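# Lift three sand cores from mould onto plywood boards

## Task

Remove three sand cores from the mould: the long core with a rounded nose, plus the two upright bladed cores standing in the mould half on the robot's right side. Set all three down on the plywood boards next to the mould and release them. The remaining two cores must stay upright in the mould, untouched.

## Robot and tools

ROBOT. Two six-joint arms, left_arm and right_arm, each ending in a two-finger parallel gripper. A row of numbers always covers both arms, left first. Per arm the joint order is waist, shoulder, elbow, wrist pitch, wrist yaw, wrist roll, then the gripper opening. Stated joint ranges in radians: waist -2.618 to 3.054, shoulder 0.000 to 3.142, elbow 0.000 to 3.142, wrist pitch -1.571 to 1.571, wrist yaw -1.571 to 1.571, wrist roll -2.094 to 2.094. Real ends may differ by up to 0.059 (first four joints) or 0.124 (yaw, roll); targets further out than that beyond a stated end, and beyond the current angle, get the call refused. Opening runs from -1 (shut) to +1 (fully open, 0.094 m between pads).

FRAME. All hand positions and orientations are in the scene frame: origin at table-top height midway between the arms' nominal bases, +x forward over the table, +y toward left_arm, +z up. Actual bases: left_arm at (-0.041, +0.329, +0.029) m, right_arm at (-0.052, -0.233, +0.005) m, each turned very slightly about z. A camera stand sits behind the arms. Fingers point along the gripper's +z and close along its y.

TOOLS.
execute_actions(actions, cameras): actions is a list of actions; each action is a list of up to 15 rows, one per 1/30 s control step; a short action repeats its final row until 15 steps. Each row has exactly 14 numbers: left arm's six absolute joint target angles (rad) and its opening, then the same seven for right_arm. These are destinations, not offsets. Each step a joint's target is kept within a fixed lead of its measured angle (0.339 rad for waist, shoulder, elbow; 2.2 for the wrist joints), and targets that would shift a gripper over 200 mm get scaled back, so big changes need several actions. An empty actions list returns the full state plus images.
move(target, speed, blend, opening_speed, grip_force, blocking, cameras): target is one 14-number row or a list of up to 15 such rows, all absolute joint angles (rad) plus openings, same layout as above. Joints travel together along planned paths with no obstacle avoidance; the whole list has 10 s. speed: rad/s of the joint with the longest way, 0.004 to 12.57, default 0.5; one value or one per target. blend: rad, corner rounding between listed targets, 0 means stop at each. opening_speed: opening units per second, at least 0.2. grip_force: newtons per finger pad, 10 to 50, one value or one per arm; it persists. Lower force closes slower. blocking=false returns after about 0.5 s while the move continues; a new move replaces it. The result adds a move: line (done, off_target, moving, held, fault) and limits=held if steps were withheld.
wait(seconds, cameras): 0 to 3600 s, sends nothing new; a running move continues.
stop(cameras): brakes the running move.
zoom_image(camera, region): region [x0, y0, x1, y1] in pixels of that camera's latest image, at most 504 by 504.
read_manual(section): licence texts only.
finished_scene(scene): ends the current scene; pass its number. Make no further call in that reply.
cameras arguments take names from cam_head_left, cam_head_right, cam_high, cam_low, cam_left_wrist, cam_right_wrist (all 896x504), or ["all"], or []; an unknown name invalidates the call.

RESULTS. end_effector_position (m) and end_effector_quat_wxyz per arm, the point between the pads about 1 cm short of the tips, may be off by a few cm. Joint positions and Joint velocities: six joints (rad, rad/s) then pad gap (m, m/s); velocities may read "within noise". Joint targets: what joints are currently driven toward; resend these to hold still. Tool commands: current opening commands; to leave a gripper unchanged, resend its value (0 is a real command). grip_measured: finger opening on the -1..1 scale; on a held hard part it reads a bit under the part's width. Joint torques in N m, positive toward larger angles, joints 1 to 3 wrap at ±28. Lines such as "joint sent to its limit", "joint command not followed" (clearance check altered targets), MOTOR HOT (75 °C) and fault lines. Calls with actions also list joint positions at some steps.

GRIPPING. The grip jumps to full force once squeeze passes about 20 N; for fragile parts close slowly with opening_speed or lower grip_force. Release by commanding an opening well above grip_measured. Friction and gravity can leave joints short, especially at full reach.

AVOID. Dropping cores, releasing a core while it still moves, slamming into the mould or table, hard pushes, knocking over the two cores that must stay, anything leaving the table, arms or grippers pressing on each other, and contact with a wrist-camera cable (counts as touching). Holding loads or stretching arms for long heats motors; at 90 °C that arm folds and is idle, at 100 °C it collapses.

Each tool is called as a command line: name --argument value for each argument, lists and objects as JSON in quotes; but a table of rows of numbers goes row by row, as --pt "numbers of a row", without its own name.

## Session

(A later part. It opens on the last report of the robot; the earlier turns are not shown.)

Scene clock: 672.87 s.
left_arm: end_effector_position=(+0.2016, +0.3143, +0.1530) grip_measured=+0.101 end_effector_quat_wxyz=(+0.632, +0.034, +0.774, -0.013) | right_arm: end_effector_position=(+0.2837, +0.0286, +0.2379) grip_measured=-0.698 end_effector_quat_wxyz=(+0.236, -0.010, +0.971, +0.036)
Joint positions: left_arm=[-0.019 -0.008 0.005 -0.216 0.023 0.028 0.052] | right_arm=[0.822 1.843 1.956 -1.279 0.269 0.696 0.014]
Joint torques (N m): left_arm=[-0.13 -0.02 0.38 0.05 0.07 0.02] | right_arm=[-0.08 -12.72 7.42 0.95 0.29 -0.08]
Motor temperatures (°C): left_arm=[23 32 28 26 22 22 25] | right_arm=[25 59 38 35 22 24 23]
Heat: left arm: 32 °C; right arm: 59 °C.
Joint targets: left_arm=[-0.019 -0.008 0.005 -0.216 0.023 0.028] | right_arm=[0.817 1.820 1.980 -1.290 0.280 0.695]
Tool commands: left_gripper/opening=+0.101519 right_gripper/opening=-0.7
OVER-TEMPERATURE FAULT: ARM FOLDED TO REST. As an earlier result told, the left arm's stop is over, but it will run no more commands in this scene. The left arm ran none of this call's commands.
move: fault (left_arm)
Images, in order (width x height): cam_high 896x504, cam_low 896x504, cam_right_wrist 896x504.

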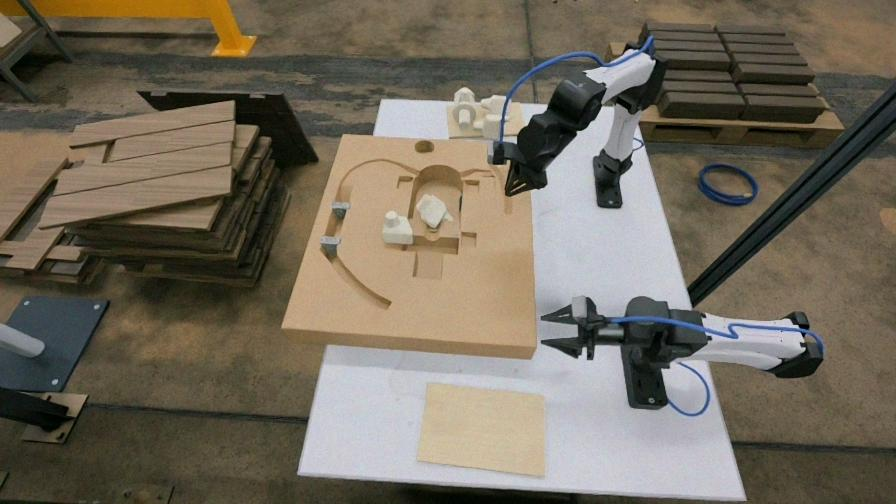

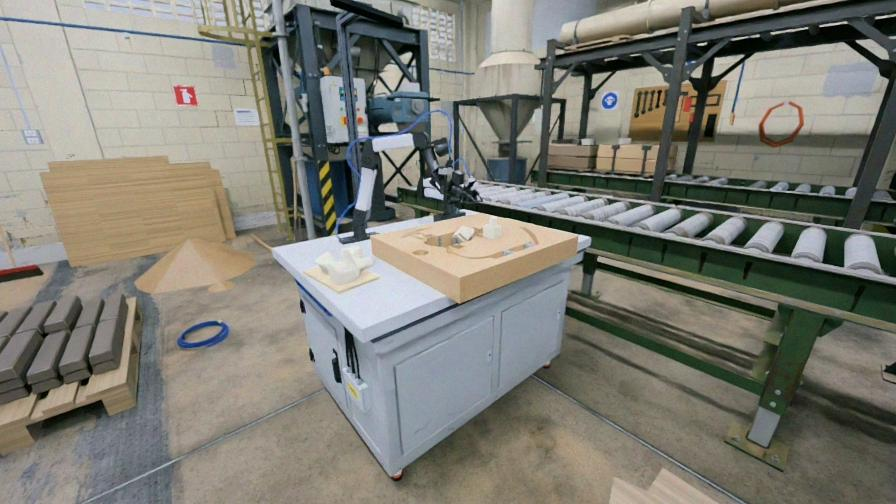

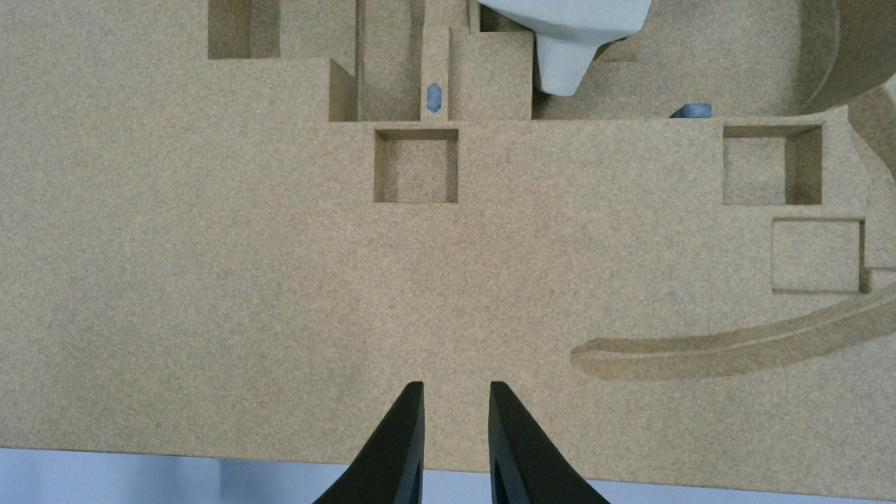

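move --target '[-0.019,-0.008,0.005,-0.216,0.023,0.028,0.1,0.6,1.75,1.85,-1.0,0.2,0.45,0.8]' --speed 0.8 --cameras '["cam_right_wrist","cam_high","cam_head_left","cam_head_right","cam_low"]'

zoom_image --camera "cam_high" --region '[380, 160, 500, 260]'

zoom_image --camera "cam_head_left" --region '[300, 200, 460, 340]'

zoom_image --camera "cam_right_wrist" --region '[200, 0, 700, 400]'

Scene clock: 682.53 s.
left_arm: end_effector_position=(+0.2016, +0.3143, +0.1530) grip_measured=+0.101 end_effector_quat_wxyz=(+0.632, +0.034, +0.774, -0.013) | right_arm: end_effector_position=(+0.3582, -0.0247, +0.2595) grip_measured=+0.798 end_effector_quat_wxyz=(+0.319, -0.009, +0.946, +0.063)
Joint positions: left_arm=[-0.019 -0.008 0.005 -0.216 0.023 0.028 0.052] | right_arm=[0.6 1.779 1.86 -1.018 0.211 0.463 0.084]
Joint torques (N m): left_arm=[-0.09 0.02 0.31 0.05 0.08 0.01] | right_arm=[0.27 -13 5.7 1.52 0.04 -0.16]
Motor temperatures (°C): left_arm=[23 32 28 26 22 22 25] | right_arm=[25 60 38 35 22 24 23]
Heat: left arm: 32 °C; right arm: 60 °C.
Joint targets: left_arm=[-0.019 -0.008 0.005 -0.216 0.023 0.028] | right_arm=[0.600 1.750 1.850 -1.000 0.200 0.450]
Tool commands: left_gripper/opening=+0.101519 right_gripper/opening=+0.8
OVER-TEMPERATURE FAULT: ARM FOLDED TO REST. As an earlier result told, the left arm's stop is over, but it will run no more commands in this scene. The left arm ran none of this call's commands.
move: fault (left_arm)
Images, in order (width x height): cam_head_left 896x504, cam_head_right 896x504, cam_high 896x504, cam_low 896x504, cam_right_wrist 896x504.

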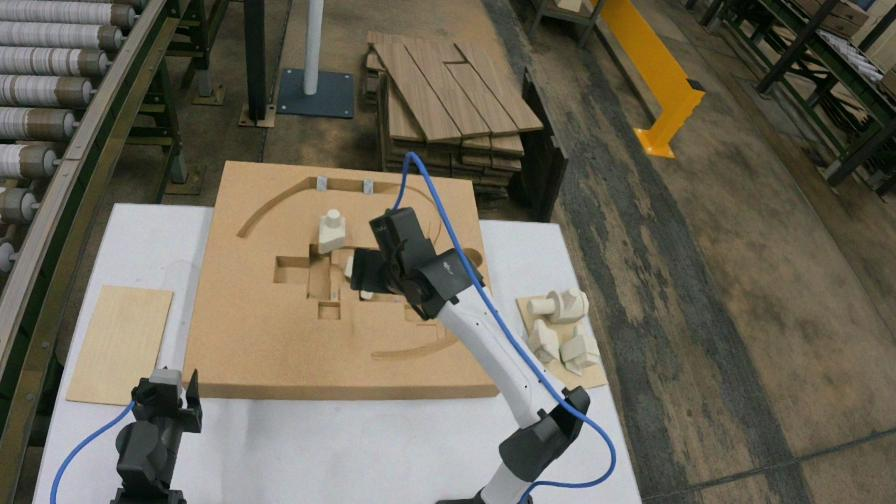

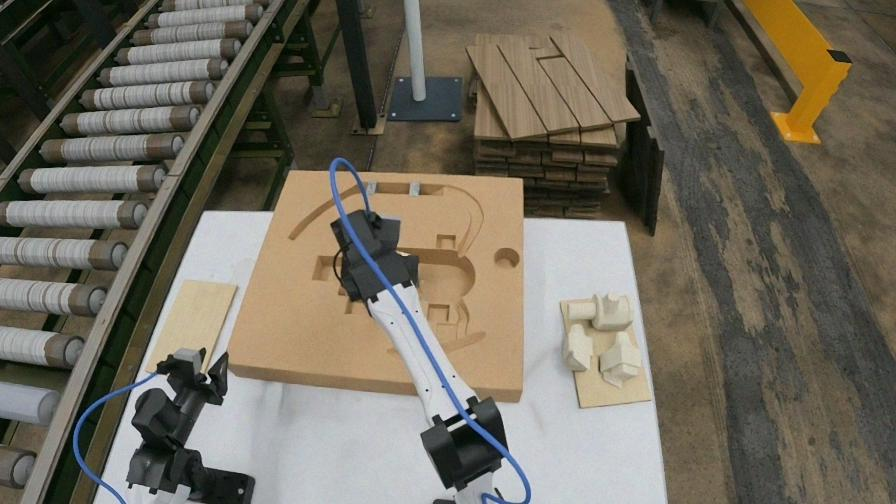

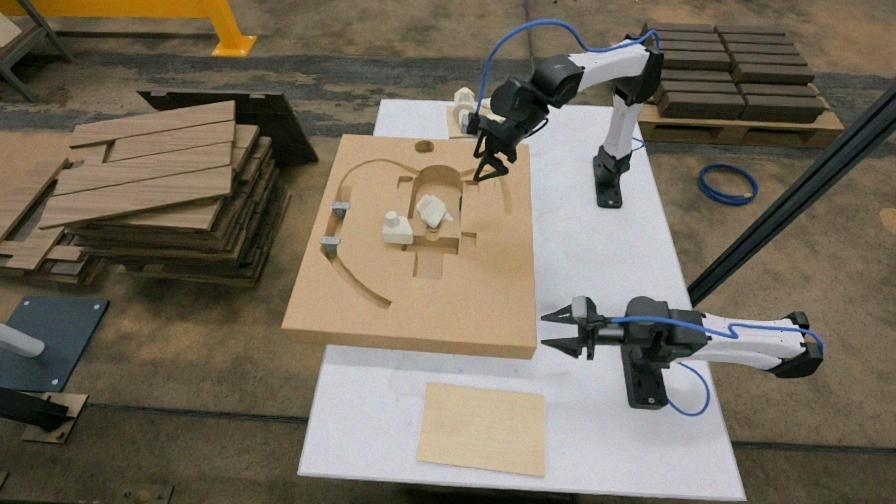

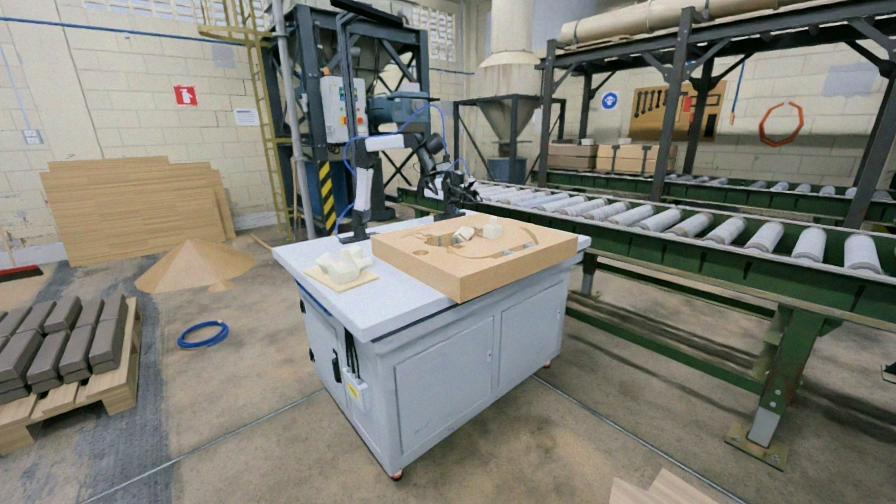

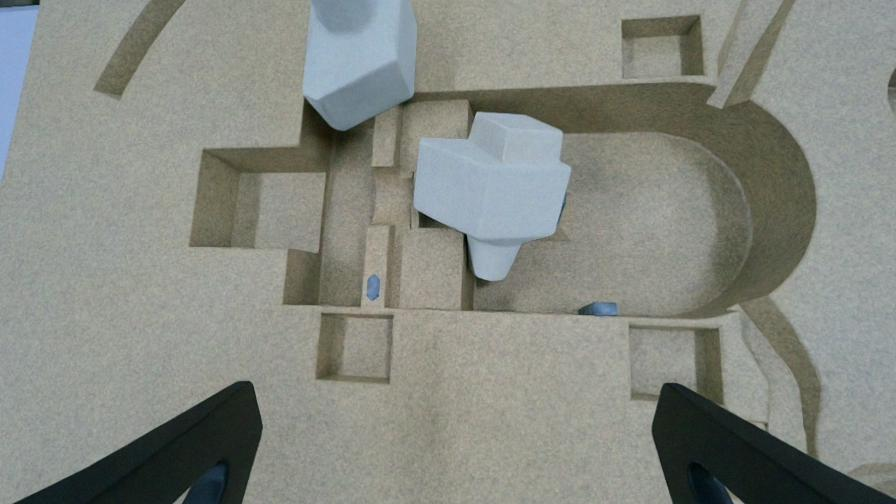

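Scaled by 4.200 from the camera's image (finer frame: 1280x720).

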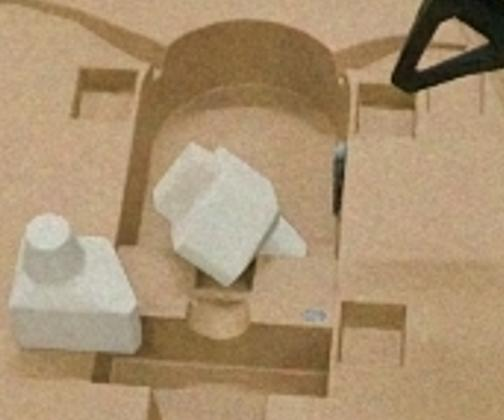

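Scaled by 3.150 from the camera's image (finer frame: 1280x720).

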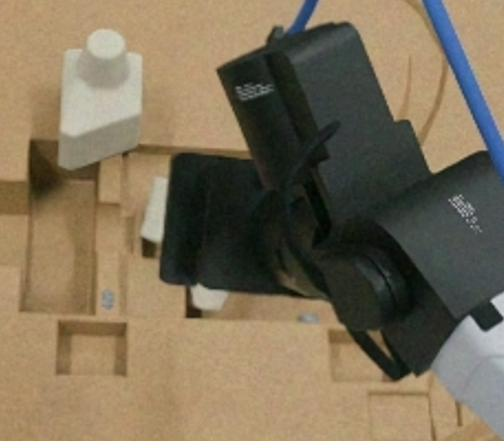

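Scaled by 1.008 from the camera's image (finer frame: 1280x720).

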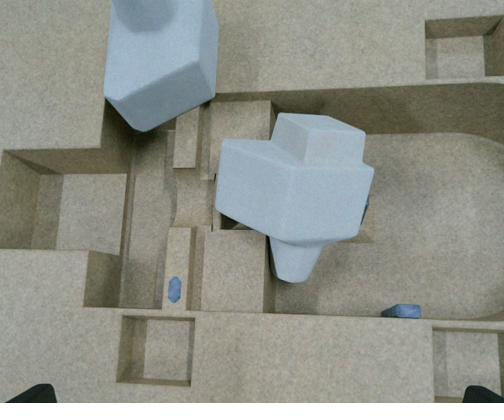

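move --target '[-0.019,-0.008,0.005,-0.216,0.023,0.028,0.1,0.51,2.19,2.13,-1.075,0.205,0.42,0.6]' --speed 0.5 --cameras '["cam_right_wrist","cam_high"]'

zoom_image --camera "cam_high" --region '[380, 160, 500, 260]'

Scene clock: 705.03 s.
left_arm: end_effector_position=(+0.2016, +0.3143, +0.1530) grip_measured=+0.101 end_effector_quat_wxyz=(+0.632, +0.034, +0.774, -0.013) | right_arm: end_effector_position=(+0.4310, -0.0329, +0.1568) grip_measured=+0.602 end_effector_quat_wxyz=(+0.237, +0.008, +0.971, +0.000)
Joint positions: left_arm=[-0.019 -0.008 0.005 -0.216 0.023 0.028 0.052] | right_arm=[0.513 2.175 2.104 -1.066 0.21 0.432 0.075]
Joint torques (N m): left_arm=[-0.1 -0.01 0.29 0.05 0.08 0.01] | right_arm=[0.14 -12.63 8.28 1 0.07 -0.21]
Motor temperatures (°C): left_arm=[23 32 27 25 22 22 25] | right_arm=[25 57 37 36 21 24 23]
Heat: left arm: 32 °C; right arm: 57 °C.
Joint targets: left_arm=[-0.019 -0.008 0.005 -0.216 0.023 0.028] | right_arm=[0.510 2.190 2.130 -1.075 0.205 0.420]
Tool commands: left_gripper/opening=+0.101519 right_gripper/opening=+0.6
OVER-TEMPERATURE FAULT: ARM FOLDED TO REST. As an earlier result told, the left arm's stop is over, but it will run no more commands in this scene. The left arm ran none of this call's commands.
move: fault (left_arm)
Images, in order (width x height): cam_high 896x504, cam_right_wrist 896x504.

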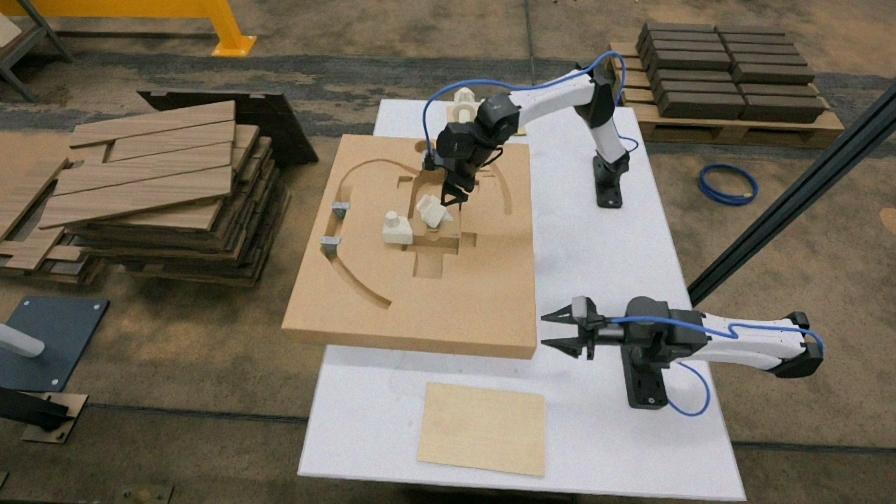

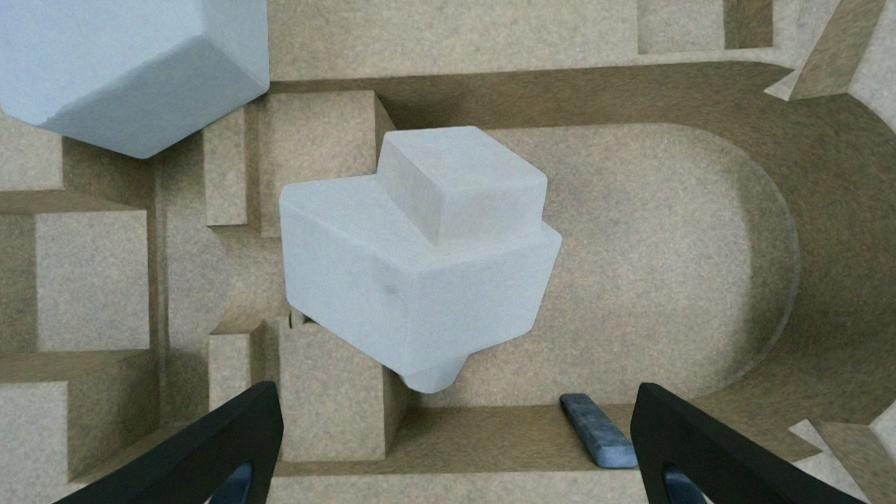

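Scaled by 4.200 from the camera's image (finer frame: 1280x720).

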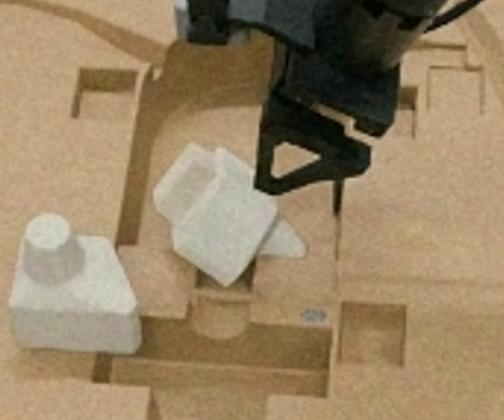

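move --pt "-0.019 -0.008 0.005 -0.216 0.023 0.028 0.1 0.459 2.31 2.245 -0.915 0.233 0.339 0.4" --speed 0.4 --cameras '["cam_right_wrist","cam_high"]'

zoom_image --camera "cam_high" --region '[380, 160, 500, 260]'

Scene clock: 732.57 s.
left_arm: end_effector_position=(+0.2016, +0.3143, +0.1530) grip_measured=+0.101 end_effector_quat_wxyz=(+0.632, +0.034, +0.774, -0.013) | right_arm: end_effector_position=(+0.4894, -0.0401, +0.1541) grip_measured=+0.402 end_effector_quat_wxyz=(+0.297, +0.003, +0.955, +0.005)
Joint positions: left_arm=[-0.019 -0.008 0.005 -0.216 0.023 0.028 0.052] | right_arm=[0.46 2.289 2.218 -0.934 0.222 0.352 0.066]
Joint torques (N m): left_arm=[-0.09 0.06 0.4 0.04 0.07 0.01] | right_arm=[0.42 -13.26 8.44 1.48 0.22 -0.23]
Motor temperatures (°C): left_arm=[23 32 27 25 22 22 25] | right_arm=[25 61 39 34 21 24 22]
Heat: left arm: 32 °C; right arm: 61 °C.
Joint targets: left_arm=[-0.019 -0.008 0.005 -0.216 0.023 0.028] | right_arm=[0.459 2.310 2.245 -0.915 0.233 0.339]
Tool commands: left_gripper/opening=+0.101519 right_gripper/opening=+0.4
OVER-TEMPERATURE FAULT: ARM FOLDED TO REST. As an earlier result told, the left arm's stop is over, but it will run no more commands in this scene. The left arm ran none of this call's commands.
move: fault (left_arm)
Images, in order (width x height): cam_high 896x504, cam_right_wrist 896x504.

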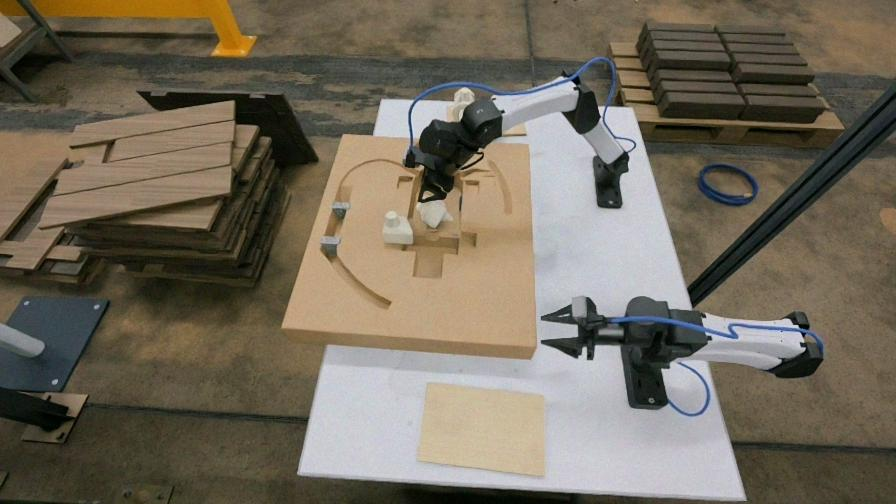

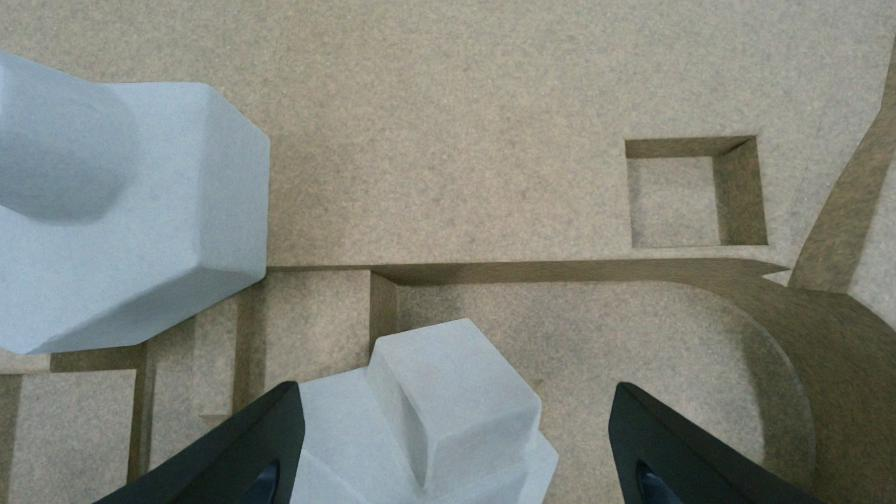

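Scaled by 4.200 from the camera's image (finer frame: 1280x720).

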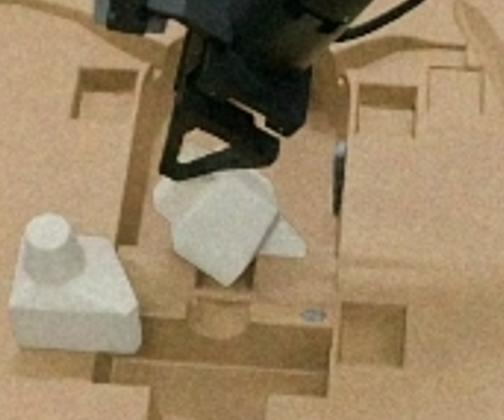

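move --pt "-0.019 -0.008 0.005 -0.216 0.023 0.028 0.1 0.459 2.325 2.065 -0.70 0.233 0.339 0.4" --pt "-0.019 -0.008 0.005 -0.216 0.023 0.028 0.1 0.459 2.325 2.065 -0.70 0.233 0.339 -0.8" --speed 0.3 --opening_speed 0.5 --cameras '["cam_right_wrist","cam_high"]'

zoom_image --camera "cam_high" --region '[380, 160, 500, 260]'

Scene clock: 742.97 s.
left_arm: end_effector_position=(+0.2016, +0.3143, +0.1530) grip_measured=+0.101 end_effector_quat_wxyz=(+0.632, +0.034, +0.774, -0.013) | right_arm: end_effector_position=(+0.5108, -0.0354, +0.1230) grip_measured=-0.798 end_effector_quat_wxyz=(+0.334, +0.010, +0.942, +0.010)
Joint positions: left_arm=[-0.019 -0.008 0.005 -0.216 0.023 0.028 0.052] | right_arm=[0.458 2.303 2.073 -0.696 0.242 0.348 0.009]
Joint torques (N m): left_arm=[-0.06 0.06 0.43 0.05 0.07 0] | right_arm=[0.4 -13.42 6.02 1.33 -0.01 -0.16]
Motor temperatures (°C): left_arm=[23 31 27 25 22 22 25] | right_arm=[25 60 40 35 21 24 22]
Heat: left arm: 31 °C; right arm: 60 °C.
Joint targets: left_arm=[-0.019 -0.008 0.005 -0.216 0.023 0.028] | right_arm=[0.459 2.325 2.065 -0.700 0.233 0.339]
Tool commands: left_gripper/opening=+0.101519 right_gripper/opening=-0.8
OVER-TEMPERATURE FAULT: ARM FOLDED TO REST. As an earlier result told, the left arm's stop is over, but it will run no more commands in this scene. The left arm ran none of this call's commands.
move: fault (left_arm)
Images, in order (width x height): cam_high 896x504, cam_right_wrist 896x504.

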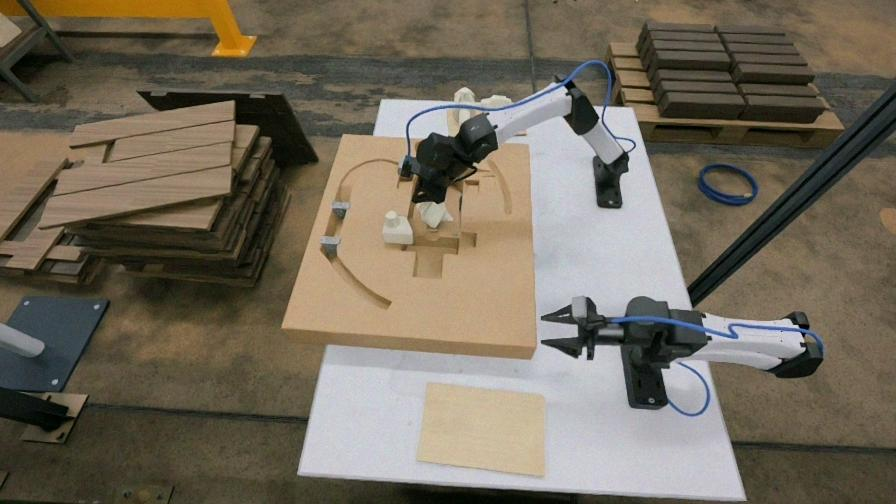

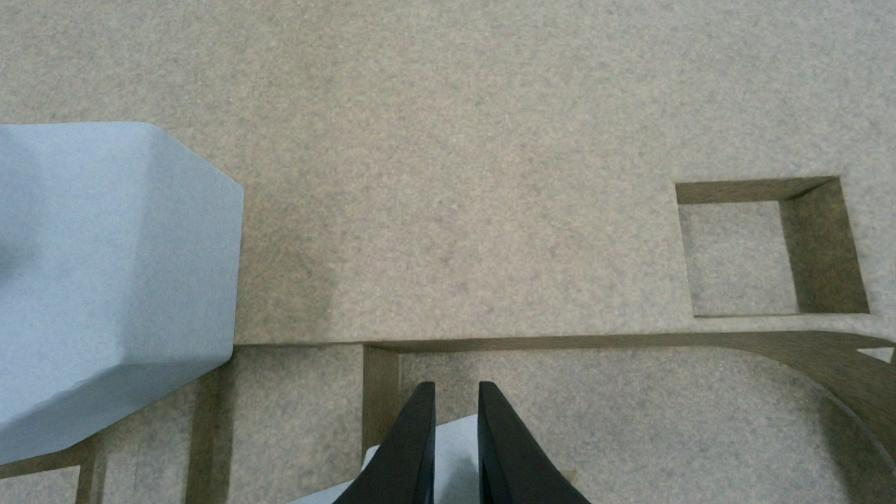

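Scaled by 4.200 from the camera's image (finer frame: 1280x720).

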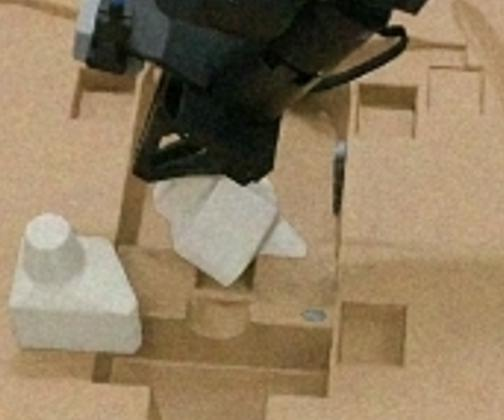

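move --pt "-0.019 -0.008 0.005 -0.216 0.023 0.028 0.1 0.459 2.28 2.10 -0.76 0.233 0.339 0.4" --pt "-0.019 -0.008 0.005 -0.216 0.023 0.028 0.1 0.459 2.22 1.80 -0.58 0.233 0.339 0.4" --speed 0.3 --opening_speed 1.0 --cameras '["cam_right_wrist","cam_high"]'

zoom_image --camera "cam_high" --region '[380, 160, 500, 260]'

Scene clock: 751.40 s.
left_arm: end_effector_position=(+0.2016, +0.3143, +0.1530) grip_measured=+0.101 end_effector_quat_wxyz=(+0.632, +0.034, +0.774, -0.013) | right_arm: end_effector_position=(+0.5023, -0.0391, +0.1133) grip_measured=+0.398 end_effector_quat_wxyz=(+0.362, +0.014, +0.932, +0.022)
Joint positions: left_arm=[-0.019 -0.008 0.005 -0.216 0.023 0.028 0.052] | right_arm=[0.458 2.209 1.838 -0.492 0.242 0.348 0.066]
Joint torques (N m): left_arm=[-0.09 -0.02 0.31 0.05 0.09 0.02] | right_arm=[0.35 -13.68 3.71 0.64 -0.01 -0.2]
Motor temperatures (°C): left_arm=[23 31 27 25 22 22 25] | right_arm=[25 62 39 35 21 24 22]
Heat: left arm: 31 °C; right arm: 62 °C.
Joint targets: left_arm=[-0.019 -0.008 0.005 -0.216 0.023 0.028] | right_arm=[0.459 2.220 1.800 -0.580 0.233 0.339]
Tool commands: left_gripper/opening=+0.101519 right_gripper/opening=+0.4
OVER-TEMPERATURE FAULT: ARM FOLDED TO REST. As an earlier result told, the left arm's stop is over, but it will run no more commands in this scene. The left arm ran none of this call's commands.
move: fault (left_arm), off_target (right_arm); right_arm: the wrist pitch is farthest, 0.088 rad from its target
Images, in order (width x height): cam_high 896x504, cam_right_wrist 896x504.

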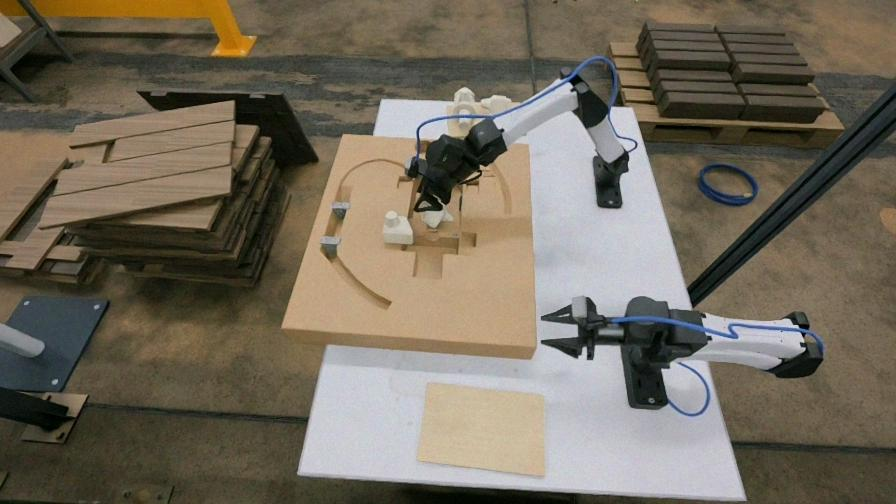

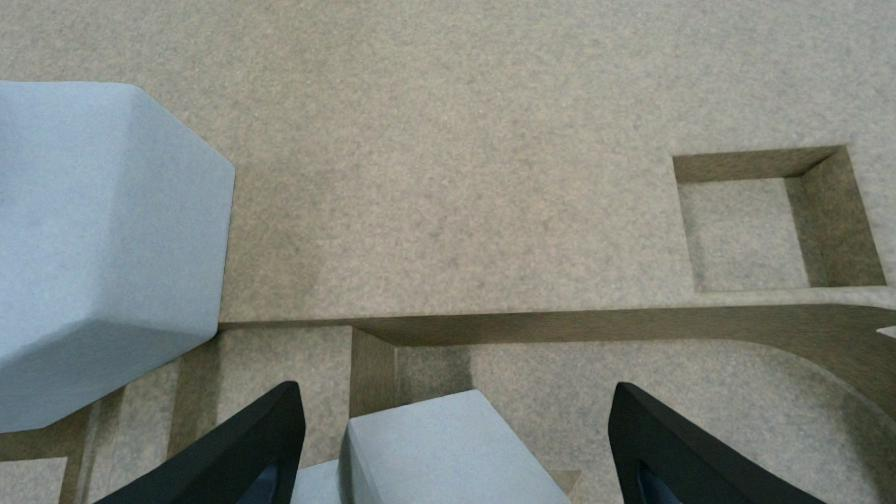

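Scaled by 4.200 from the camera's image (finer frame: 1280x720).

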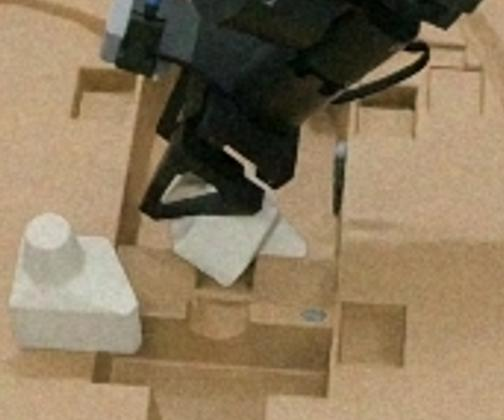

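move --pt "-0.019 -0.008 0.005 -0.216 0.023 0.028 0.1 0.459 2.205 1.835 -0.50 0.233 0.339 -0.6" --speed 0.3 --opening_speed 0.6 --cameras '["cam_right_wrist","cam_high"]'

zoom_image --camera "cam_high" --region '[380, 160, 500, 260]'

Scene clock: 757.60 s.
left_arm: end_effector_position=(+0.2016, +0.3143, +0.1530) grip_measured=+0.101 end_effector_quat_wxyz=(+0.632, +0.034, +0.774, -0.013) | right_arm: end_effector_position=(+0.5116, -0.0384, +0.1218) grip_measured=-0.312 end_effector_quat_wxyz=(+0.384, +0.020, +0.923, +0.029)
Joint positions: left_arm=[-0.019 -0.008 0.005 -0.216 0.023 0.028 0.052] | right_arm=[0.455 2.209 1.838 -0.441 0.248 0.349 0.032]
Joint torques (N m): left_arm=[-0.05 -0.01 0.36 0.05 0.07 0.02] | right_arm=[0.77 -15.31 6.37 0.95 -0.05 -0.21]
Motor temperatures (°C): left_arm=[23 31 27 25 22 22 25] | right_arm=[25 63 39 35 21 24 22]
Heat: left arm: 31 °C; right arm: 63 °C.
Joint targets: left_arm=[-0.019 -0.008 0.005 -0.216 0.023 0.028] | right_arm=[0.459 2.205 1.835 -0.500 0.233 0.339]
Tool commands: left_gripper/opening=+0.101519 right_gripper/opening=-0.6
OVER-TEMPERATURE FAULT: ARM FOLDED TO REST. As an earlier result told, the left arm's stop is over, but it will run no more commands in this scene. The left arm ran none of this call's commands.
move: fault (left_arm), off_target (right_arm); right_arm: the wrist pitch is farthest, 0.059 rad from its target
Images, in order (width x height): cam_high 896x504, cam_right_wrist 896x504.

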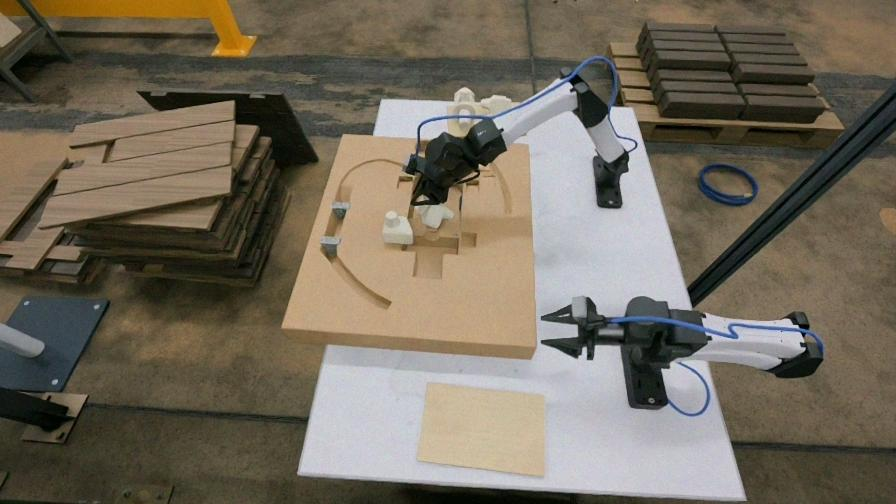

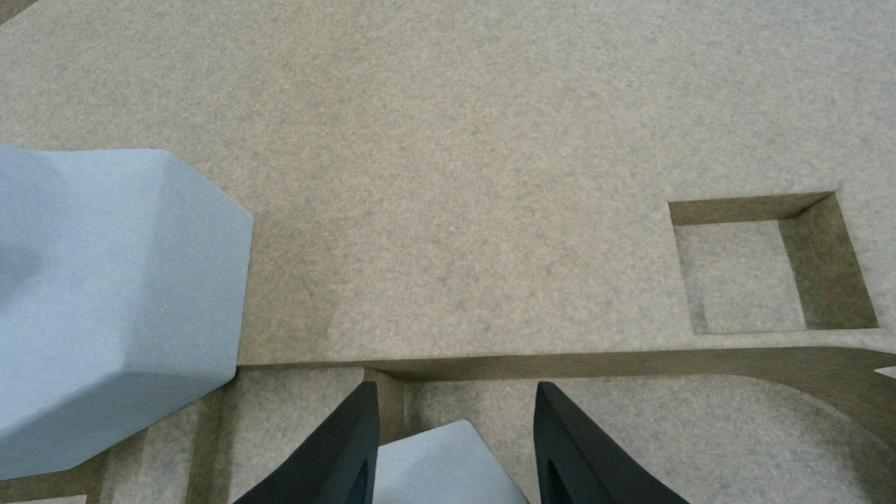

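Scaled by 4.200 from the camera's image (finer frame: 1280x720).

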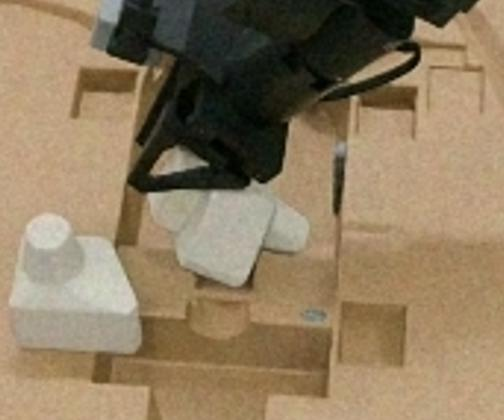

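move --pt "-0.019 -0.008 0.005 -0.216 0.023 0.028 0.1 0.459 2.08 1.98 -0.68 0.233 0.339 -0.7" --speed 0.15 --cameras '["cam_right_wrist","cam_high","cam_low"]'

zoom_image --camera "cam_high" --region '[380, 160, 500, 260]'

zoom_image --camera "cam_low" --region '[400, 170, 520, 260]'

Scene clock: 763.47 s.
left_arm: end_effector_position=(+0.2016, +0.3143, +0.1530) grip_measured=+0.101 end_effector_quat_wxyz=(+0.632, +0.034, +0.774, -0.013) | right_arm: end_effector_position=(+0.4902, -0.0458, +0.1868) grip_measured=-0.698 end_effector_quat_wxyz=(+0.376, +0.018, +0.926, +0.028)
Joint positions: left_arm=[-0.019 -0.008 0.005 -0.216 0.023 0.028 0.052] | right_arm=[0.456 2.112 1.955 -0.671 0.242 0.35 0.014]
Joint torques (N m): left_arm=[-0.06 0.02 0.39 0.02 0.07 0.01] | right_arm=[0.64 -17.17 8.55 1.4 0.04 -0.2]
Motor temperatures (°C): left_arm=[23 31 27 25 22 22 25] | right_arm=[25 65 38 35 21 24 23]
Heat: left arm: 31 °C; right arm: 65 °C.
Joint targets: left_arm=[-0.019 -0.008 0.005 -0.216 0.023 0.028] | right_arm=[0.459 2.080 1.980 -0.680 0.233 0.339]
Tool commands: left_gripper/opening=+0.101519 right_gripper/opening=-0.7
OVER-TEMPERATURE FAULT: ARM FOLDED TO REST. As an earlier result told, the left arm's stop is over, but it will run no more commands in this scene. The left arm ran none of this call's commands.
move: fault (left_arm)
Images, in order (width x height): cam_high 896x504, cam_low 896x504, cam_right_wrist 896x504.

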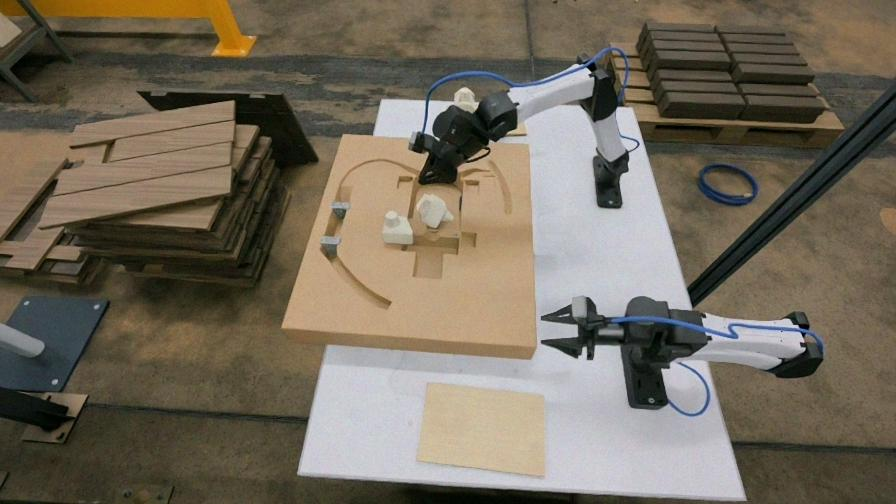

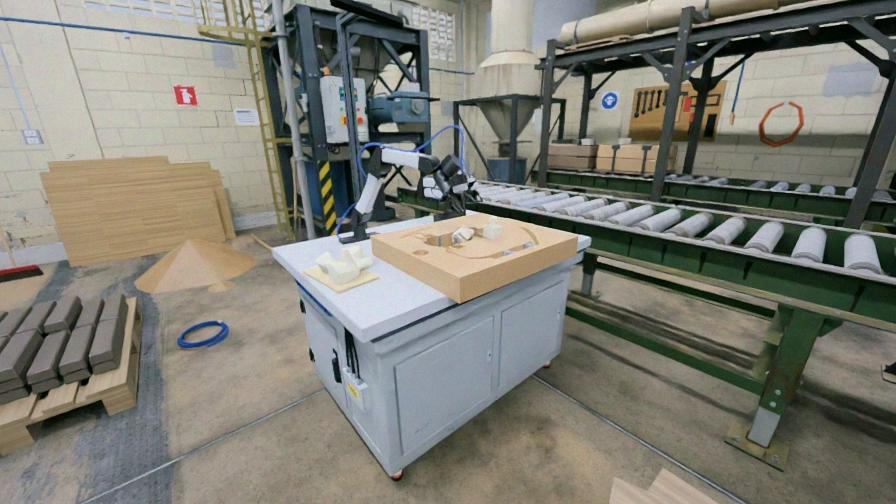

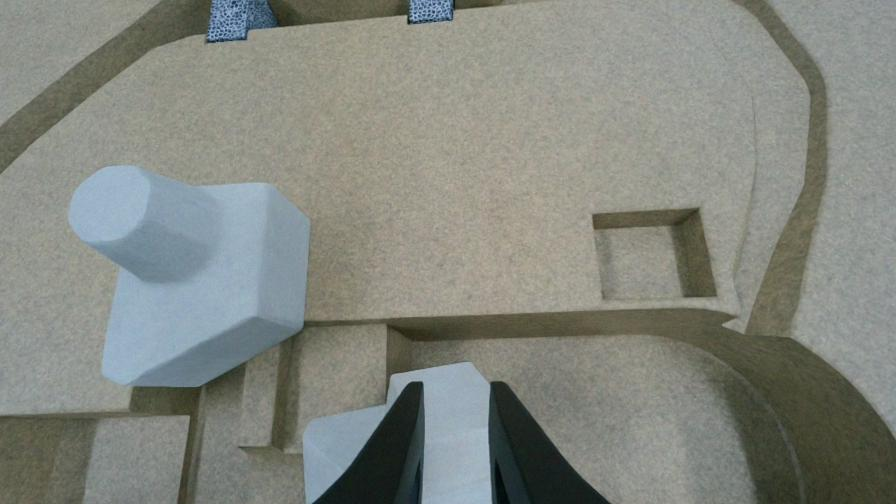

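Scaled by 4.200 from the camera's image (finer frame: 1280x720).

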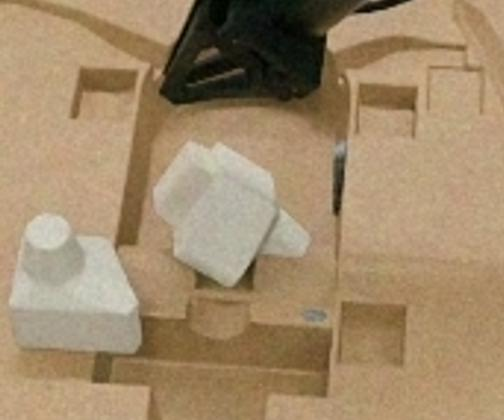

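Scaled by 4.200 from the camera's image (finer frame: 1280x720).

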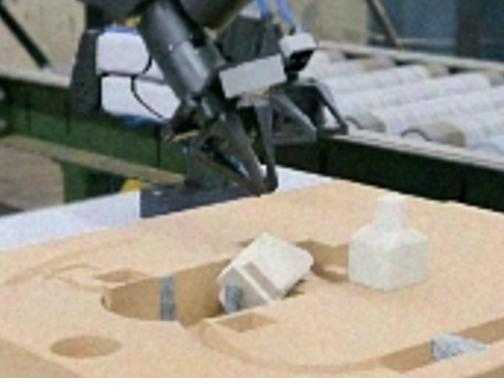

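move --pt "-0.019 -0.008 0.005 -0.216 0.023 0.028 0.1 0.4495 2.3 2.35 -1.0 0.19 0.35 0.4" --pt "-0.019 -0.008 0.005 -0.216 0.023 0.028 0.1 0.4495 2.50 2.62 -1.24 0.178 0.36 0.4" --pt "-0.019 -0.008 0.005 -0.216 0.023 0.028 0.1 0.4495 2.425 2.31 -1.0 0.178 0.36 0.4" --speed '[0.5,0.5,0.25]' --blend '[0.05,0.02,0]' --cameras '["cam_right_wrist","cam_high"]'

zoom_image --camera "cam_high" --region '[380, 160, 500, 260]'

Scene clock: 788.53 s.
left_arm: end_effector_position=(+0.2016, +0.3143, +0.1530) grip_measured=+0.101 end_effector_quat_wxyz=(+0.632, +0.034, +0.774, -0.013) | right_arm: end_effector_position=(+0.5029, -0.0330, +0.1054) grip_measured=+0.398 end_effector_quat_wxyz=(+0.260, +0.000, +0.966, +0.005)
Joint positions: left_arm=[-0.019 -0.008 0.005 -0.216 0.023 0.028 0.052] | right_arm=[0.452 2.443 2.333 -0.965 0.189 0.355 0.066]
Joint torques (N m): left_arm=[-0.13 -0.01 0.36 0.03 0.08 0.02] | right_arm=[0.17 -17.96 4.67 0.87 0 -0.04]
Motor temperatures (°C): left_arm=[23 31 27 25 22 22 25] | right_arm=[25 71 41 36 21 24 22]
Heat: left arm: 31 °C; right arm: 71 °C.
Joint targets: left_arm=[-0.019 -0.008 0.005 -0.216 0.023 0.028] | right_arm=[0.449 2.425 2.310 -1.000 0.178 0.360]
Tool commands: left_gripper/opening=+0.101519 right_gripper/opening=+0.4
OVER-TEMPERATURE FAULT: ARM FOLDED TO REST. As an earlier result told, the left arm's stop is over, but it will run no more commands in this scene. The left arm ran none of this call's commands.
move: fault (left_arm)
Images, in order (width x height): cam_high 896x504, cam_right_wrist 896x504.

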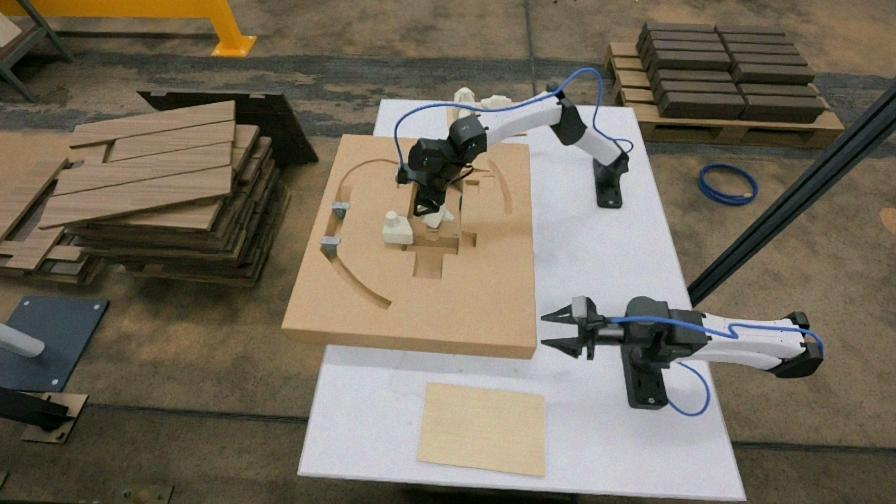

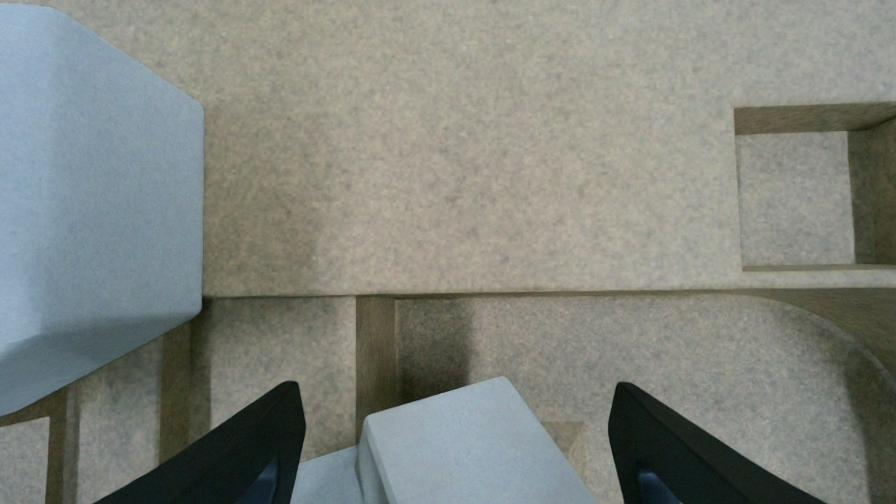

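Scaled by 4.200 from the camera's image (finer frame: 1280x720).

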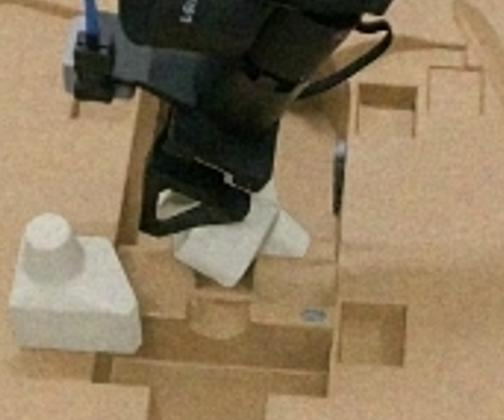

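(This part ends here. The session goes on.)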